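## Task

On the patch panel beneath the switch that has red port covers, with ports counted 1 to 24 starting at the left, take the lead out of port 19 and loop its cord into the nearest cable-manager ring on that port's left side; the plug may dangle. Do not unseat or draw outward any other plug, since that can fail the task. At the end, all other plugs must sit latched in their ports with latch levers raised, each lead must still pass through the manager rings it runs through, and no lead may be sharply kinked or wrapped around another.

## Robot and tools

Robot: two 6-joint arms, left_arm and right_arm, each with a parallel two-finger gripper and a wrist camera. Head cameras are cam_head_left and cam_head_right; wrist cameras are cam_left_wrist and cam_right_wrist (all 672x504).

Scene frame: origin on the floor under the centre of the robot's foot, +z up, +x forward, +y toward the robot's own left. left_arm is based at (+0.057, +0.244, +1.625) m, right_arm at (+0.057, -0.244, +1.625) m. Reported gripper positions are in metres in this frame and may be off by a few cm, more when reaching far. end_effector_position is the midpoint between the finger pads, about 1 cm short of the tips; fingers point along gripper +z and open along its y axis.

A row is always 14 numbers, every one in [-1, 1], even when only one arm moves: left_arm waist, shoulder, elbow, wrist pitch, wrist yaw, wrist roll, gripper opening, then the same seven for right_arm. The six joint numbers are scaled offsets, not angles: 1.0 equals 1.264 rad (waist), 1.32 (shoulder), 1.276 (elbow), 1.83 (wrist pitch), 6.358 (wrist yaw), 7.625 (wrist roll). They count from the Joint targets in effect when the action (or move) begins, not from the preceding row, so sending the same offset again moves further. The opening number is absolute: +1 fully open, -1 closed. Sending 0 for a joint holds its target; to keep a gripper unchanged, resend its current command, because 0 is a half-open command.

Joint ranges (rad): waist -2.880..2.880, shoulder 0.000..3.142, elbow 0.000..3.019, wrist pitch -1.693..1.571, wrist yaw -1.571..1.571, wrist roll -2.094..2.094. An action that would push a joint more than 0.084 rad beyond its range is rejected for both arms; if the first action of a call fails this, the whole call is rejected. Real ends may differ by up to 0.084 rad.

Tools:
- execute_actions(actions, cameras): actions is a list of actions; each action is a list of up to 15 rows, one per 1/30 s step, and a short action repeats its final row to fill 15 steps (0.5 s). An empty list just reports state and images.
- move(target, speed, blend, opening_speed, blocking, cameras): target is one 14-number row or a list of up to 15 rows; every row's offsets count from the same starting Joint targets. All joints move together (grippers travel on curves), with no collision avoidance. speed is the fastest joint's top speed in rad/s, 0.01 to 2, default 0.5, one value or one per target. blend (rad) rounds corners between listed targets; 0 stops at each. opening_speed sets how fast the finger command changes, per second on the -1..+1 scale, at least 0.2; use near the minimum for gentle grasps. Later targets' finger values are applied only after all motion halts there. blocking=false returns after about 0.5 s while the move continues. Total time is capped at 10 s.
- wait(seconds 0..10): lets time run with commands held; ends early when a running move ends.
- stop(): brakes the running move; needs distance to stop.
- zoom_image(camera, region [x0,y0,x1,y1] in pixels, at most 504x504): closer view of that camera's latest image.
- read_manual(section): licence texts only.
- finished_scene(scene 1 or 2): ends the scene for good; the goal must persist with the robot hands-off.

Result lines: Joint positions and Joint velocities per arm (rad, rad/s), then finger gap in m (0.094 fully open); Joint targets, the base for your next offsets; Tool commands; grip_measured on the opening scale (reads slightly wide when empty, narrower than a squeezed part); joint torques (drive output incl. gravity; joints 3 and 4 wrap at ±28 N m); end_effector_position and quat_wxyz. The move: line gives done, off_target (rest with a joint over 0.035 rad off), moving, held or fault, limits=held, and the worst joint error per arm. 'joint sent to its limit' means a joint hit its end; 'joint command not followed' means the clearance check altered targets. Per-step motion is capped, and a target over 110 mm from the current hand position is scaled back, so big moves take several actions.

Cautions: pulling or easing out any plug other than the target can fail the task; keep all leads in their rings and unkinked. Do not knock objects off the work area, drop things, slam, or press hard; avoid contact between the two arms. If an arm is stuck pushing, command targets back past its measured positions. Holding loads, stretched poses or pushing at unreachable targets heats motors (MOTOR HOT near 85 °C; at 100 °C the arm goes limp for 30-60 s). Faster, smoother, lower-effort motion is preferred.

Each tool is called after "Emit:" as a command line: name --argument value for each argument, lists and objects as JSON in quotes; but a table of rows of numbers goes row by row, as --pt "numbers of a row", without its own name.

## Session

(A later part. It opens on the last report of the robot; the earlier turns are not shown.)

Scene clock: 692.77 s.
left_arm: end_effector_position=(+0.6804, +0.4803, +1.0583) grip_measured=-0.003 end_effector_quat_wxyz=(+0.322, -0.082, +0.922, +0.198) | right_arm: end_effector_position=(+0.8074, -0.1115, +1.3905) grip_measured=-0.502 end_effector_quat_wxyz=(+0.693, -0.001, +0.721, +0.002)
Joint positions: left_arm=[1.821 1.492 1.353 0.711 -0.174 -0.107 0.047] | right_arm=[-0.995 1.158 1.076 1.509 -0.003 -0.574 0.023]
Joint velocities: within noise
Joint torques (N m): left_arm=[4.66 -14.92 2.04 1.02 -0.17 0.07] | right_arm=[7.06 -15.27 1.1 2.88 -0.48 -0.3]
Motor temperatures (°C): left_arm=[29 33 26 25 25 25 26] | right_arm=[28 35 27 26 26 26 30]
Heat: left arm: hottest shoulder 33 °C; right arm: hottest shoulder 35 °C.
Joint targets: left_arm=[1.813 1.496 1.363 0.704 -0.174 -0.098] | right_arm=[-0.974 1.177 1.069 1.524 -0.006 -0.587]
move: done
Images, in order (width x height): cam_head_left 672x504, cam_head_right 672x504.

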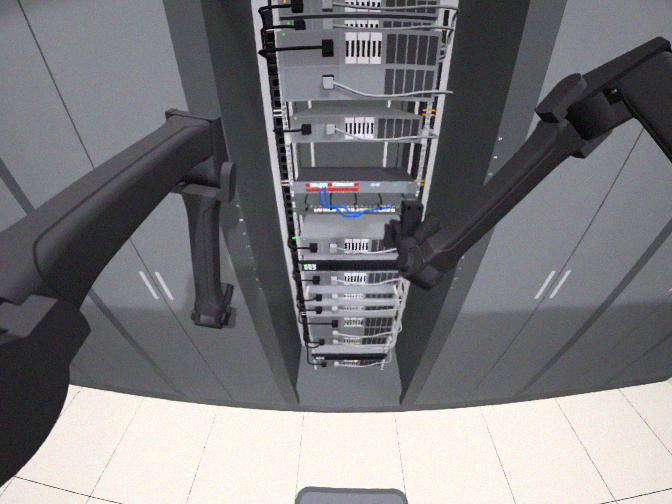

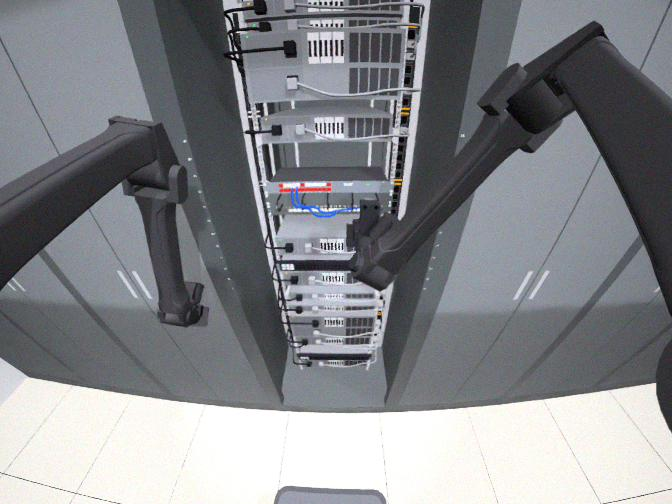

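Emit:
move --target '[0,0,0,0,0,0,0,0.0609,0.1159,0.2351,-0.0787,-0.0073,0.1946,-0.5]' --speed 0.6 --cameras '["cam_right_wrist"]'

Emit:
zoom_image --camera "cam_right_wrist" --region '[240, 0, 440, 200]'

Scene clock: 702.43 s.
left_arm: end_effector_position=(+0.6804, +0.4803, +1.0583) grip_measured=-0.003 end_effector_quat_wxyz=(+0.322, -0.081, +0.922, +0.198) | right_arm: end_effector_position=(+0.8680, -0.0522, +1.3673) grip_measured=-0.502 end_effector_quat_wxyz=(+0.495, +0.478, +0.524, +0.501)
Joint positions: left_arm=[1.821 1.492 1.353 0.711 -0.174 -0.105 0.047] | right_arm=[-0.92 1.311 1.346 1.388 -0.049 0.882 0.023]
Joint velocities: within noise
Joint torques (N m): left_arm=[4.95 -15.03 1.99 0.98 -0.17 0.04] | right_arm=[9.76 -15.91 4.86 1.89 -0.54 -0.14]
Motor temperatures (°C): left_arm=[28 32 26 25 25 25 26] | right_arm=[28 34 27 26 26 26 30]
Heat: left arm: hottest shoulder 32 °C; right arm: hottest shoulder 34 °C.
Joint targets: left_arm=[1.813 1.496 1.363 0.704 -0.174 -0.098] | right_arm=[-0.896 1.330 1.369 1.381 -0.052 0.897]
move: done
Images, in order (width x height): cam_right_wrist 672x504.

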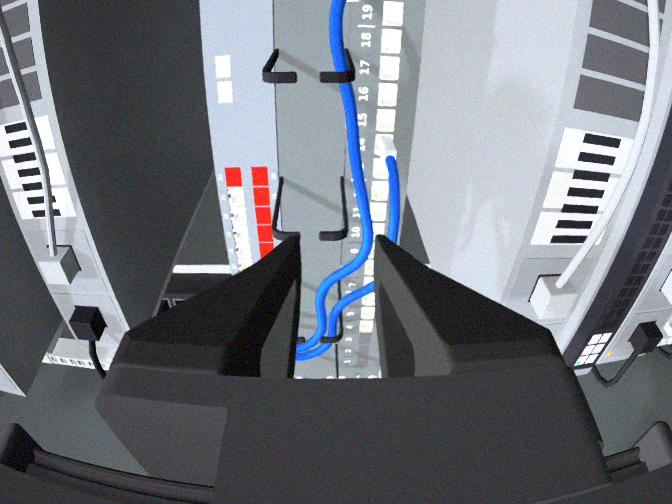

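Scaled by 2.520 from the camera's 672x504 image, which has a finer 960x720 frame.

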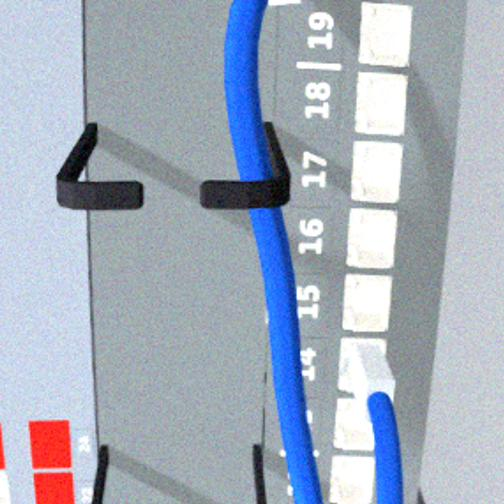

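Emit:
zoom_image --camera "cam_right_wrist" --region '[340, 120, 420, 200]'

Emit:
zoom_image --camera "cam_right_wrist" --region '[280, 270, 380, 370]'

Scaled by 6.300 from the camera's 672x504 image, which has a finer 960x720 frame.

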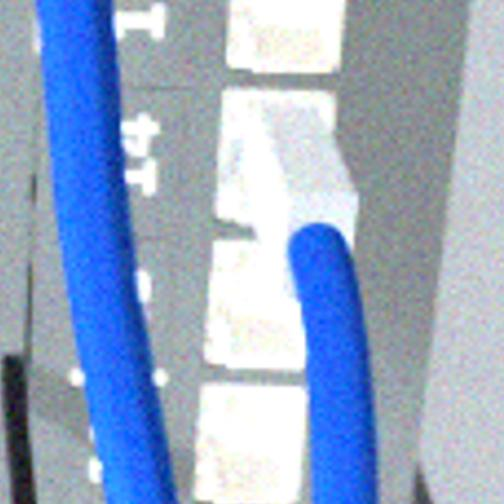

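Scaled by 5.040 from the camera's 672x504 image, which has a finer 960x720 frame.

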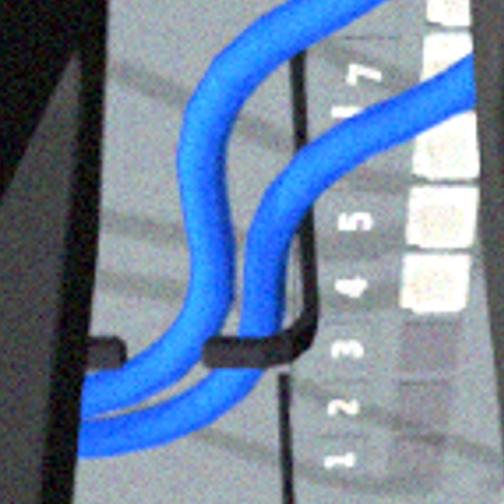

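Emit:
finished_scene --scene 1

The scene is finished: the task was done.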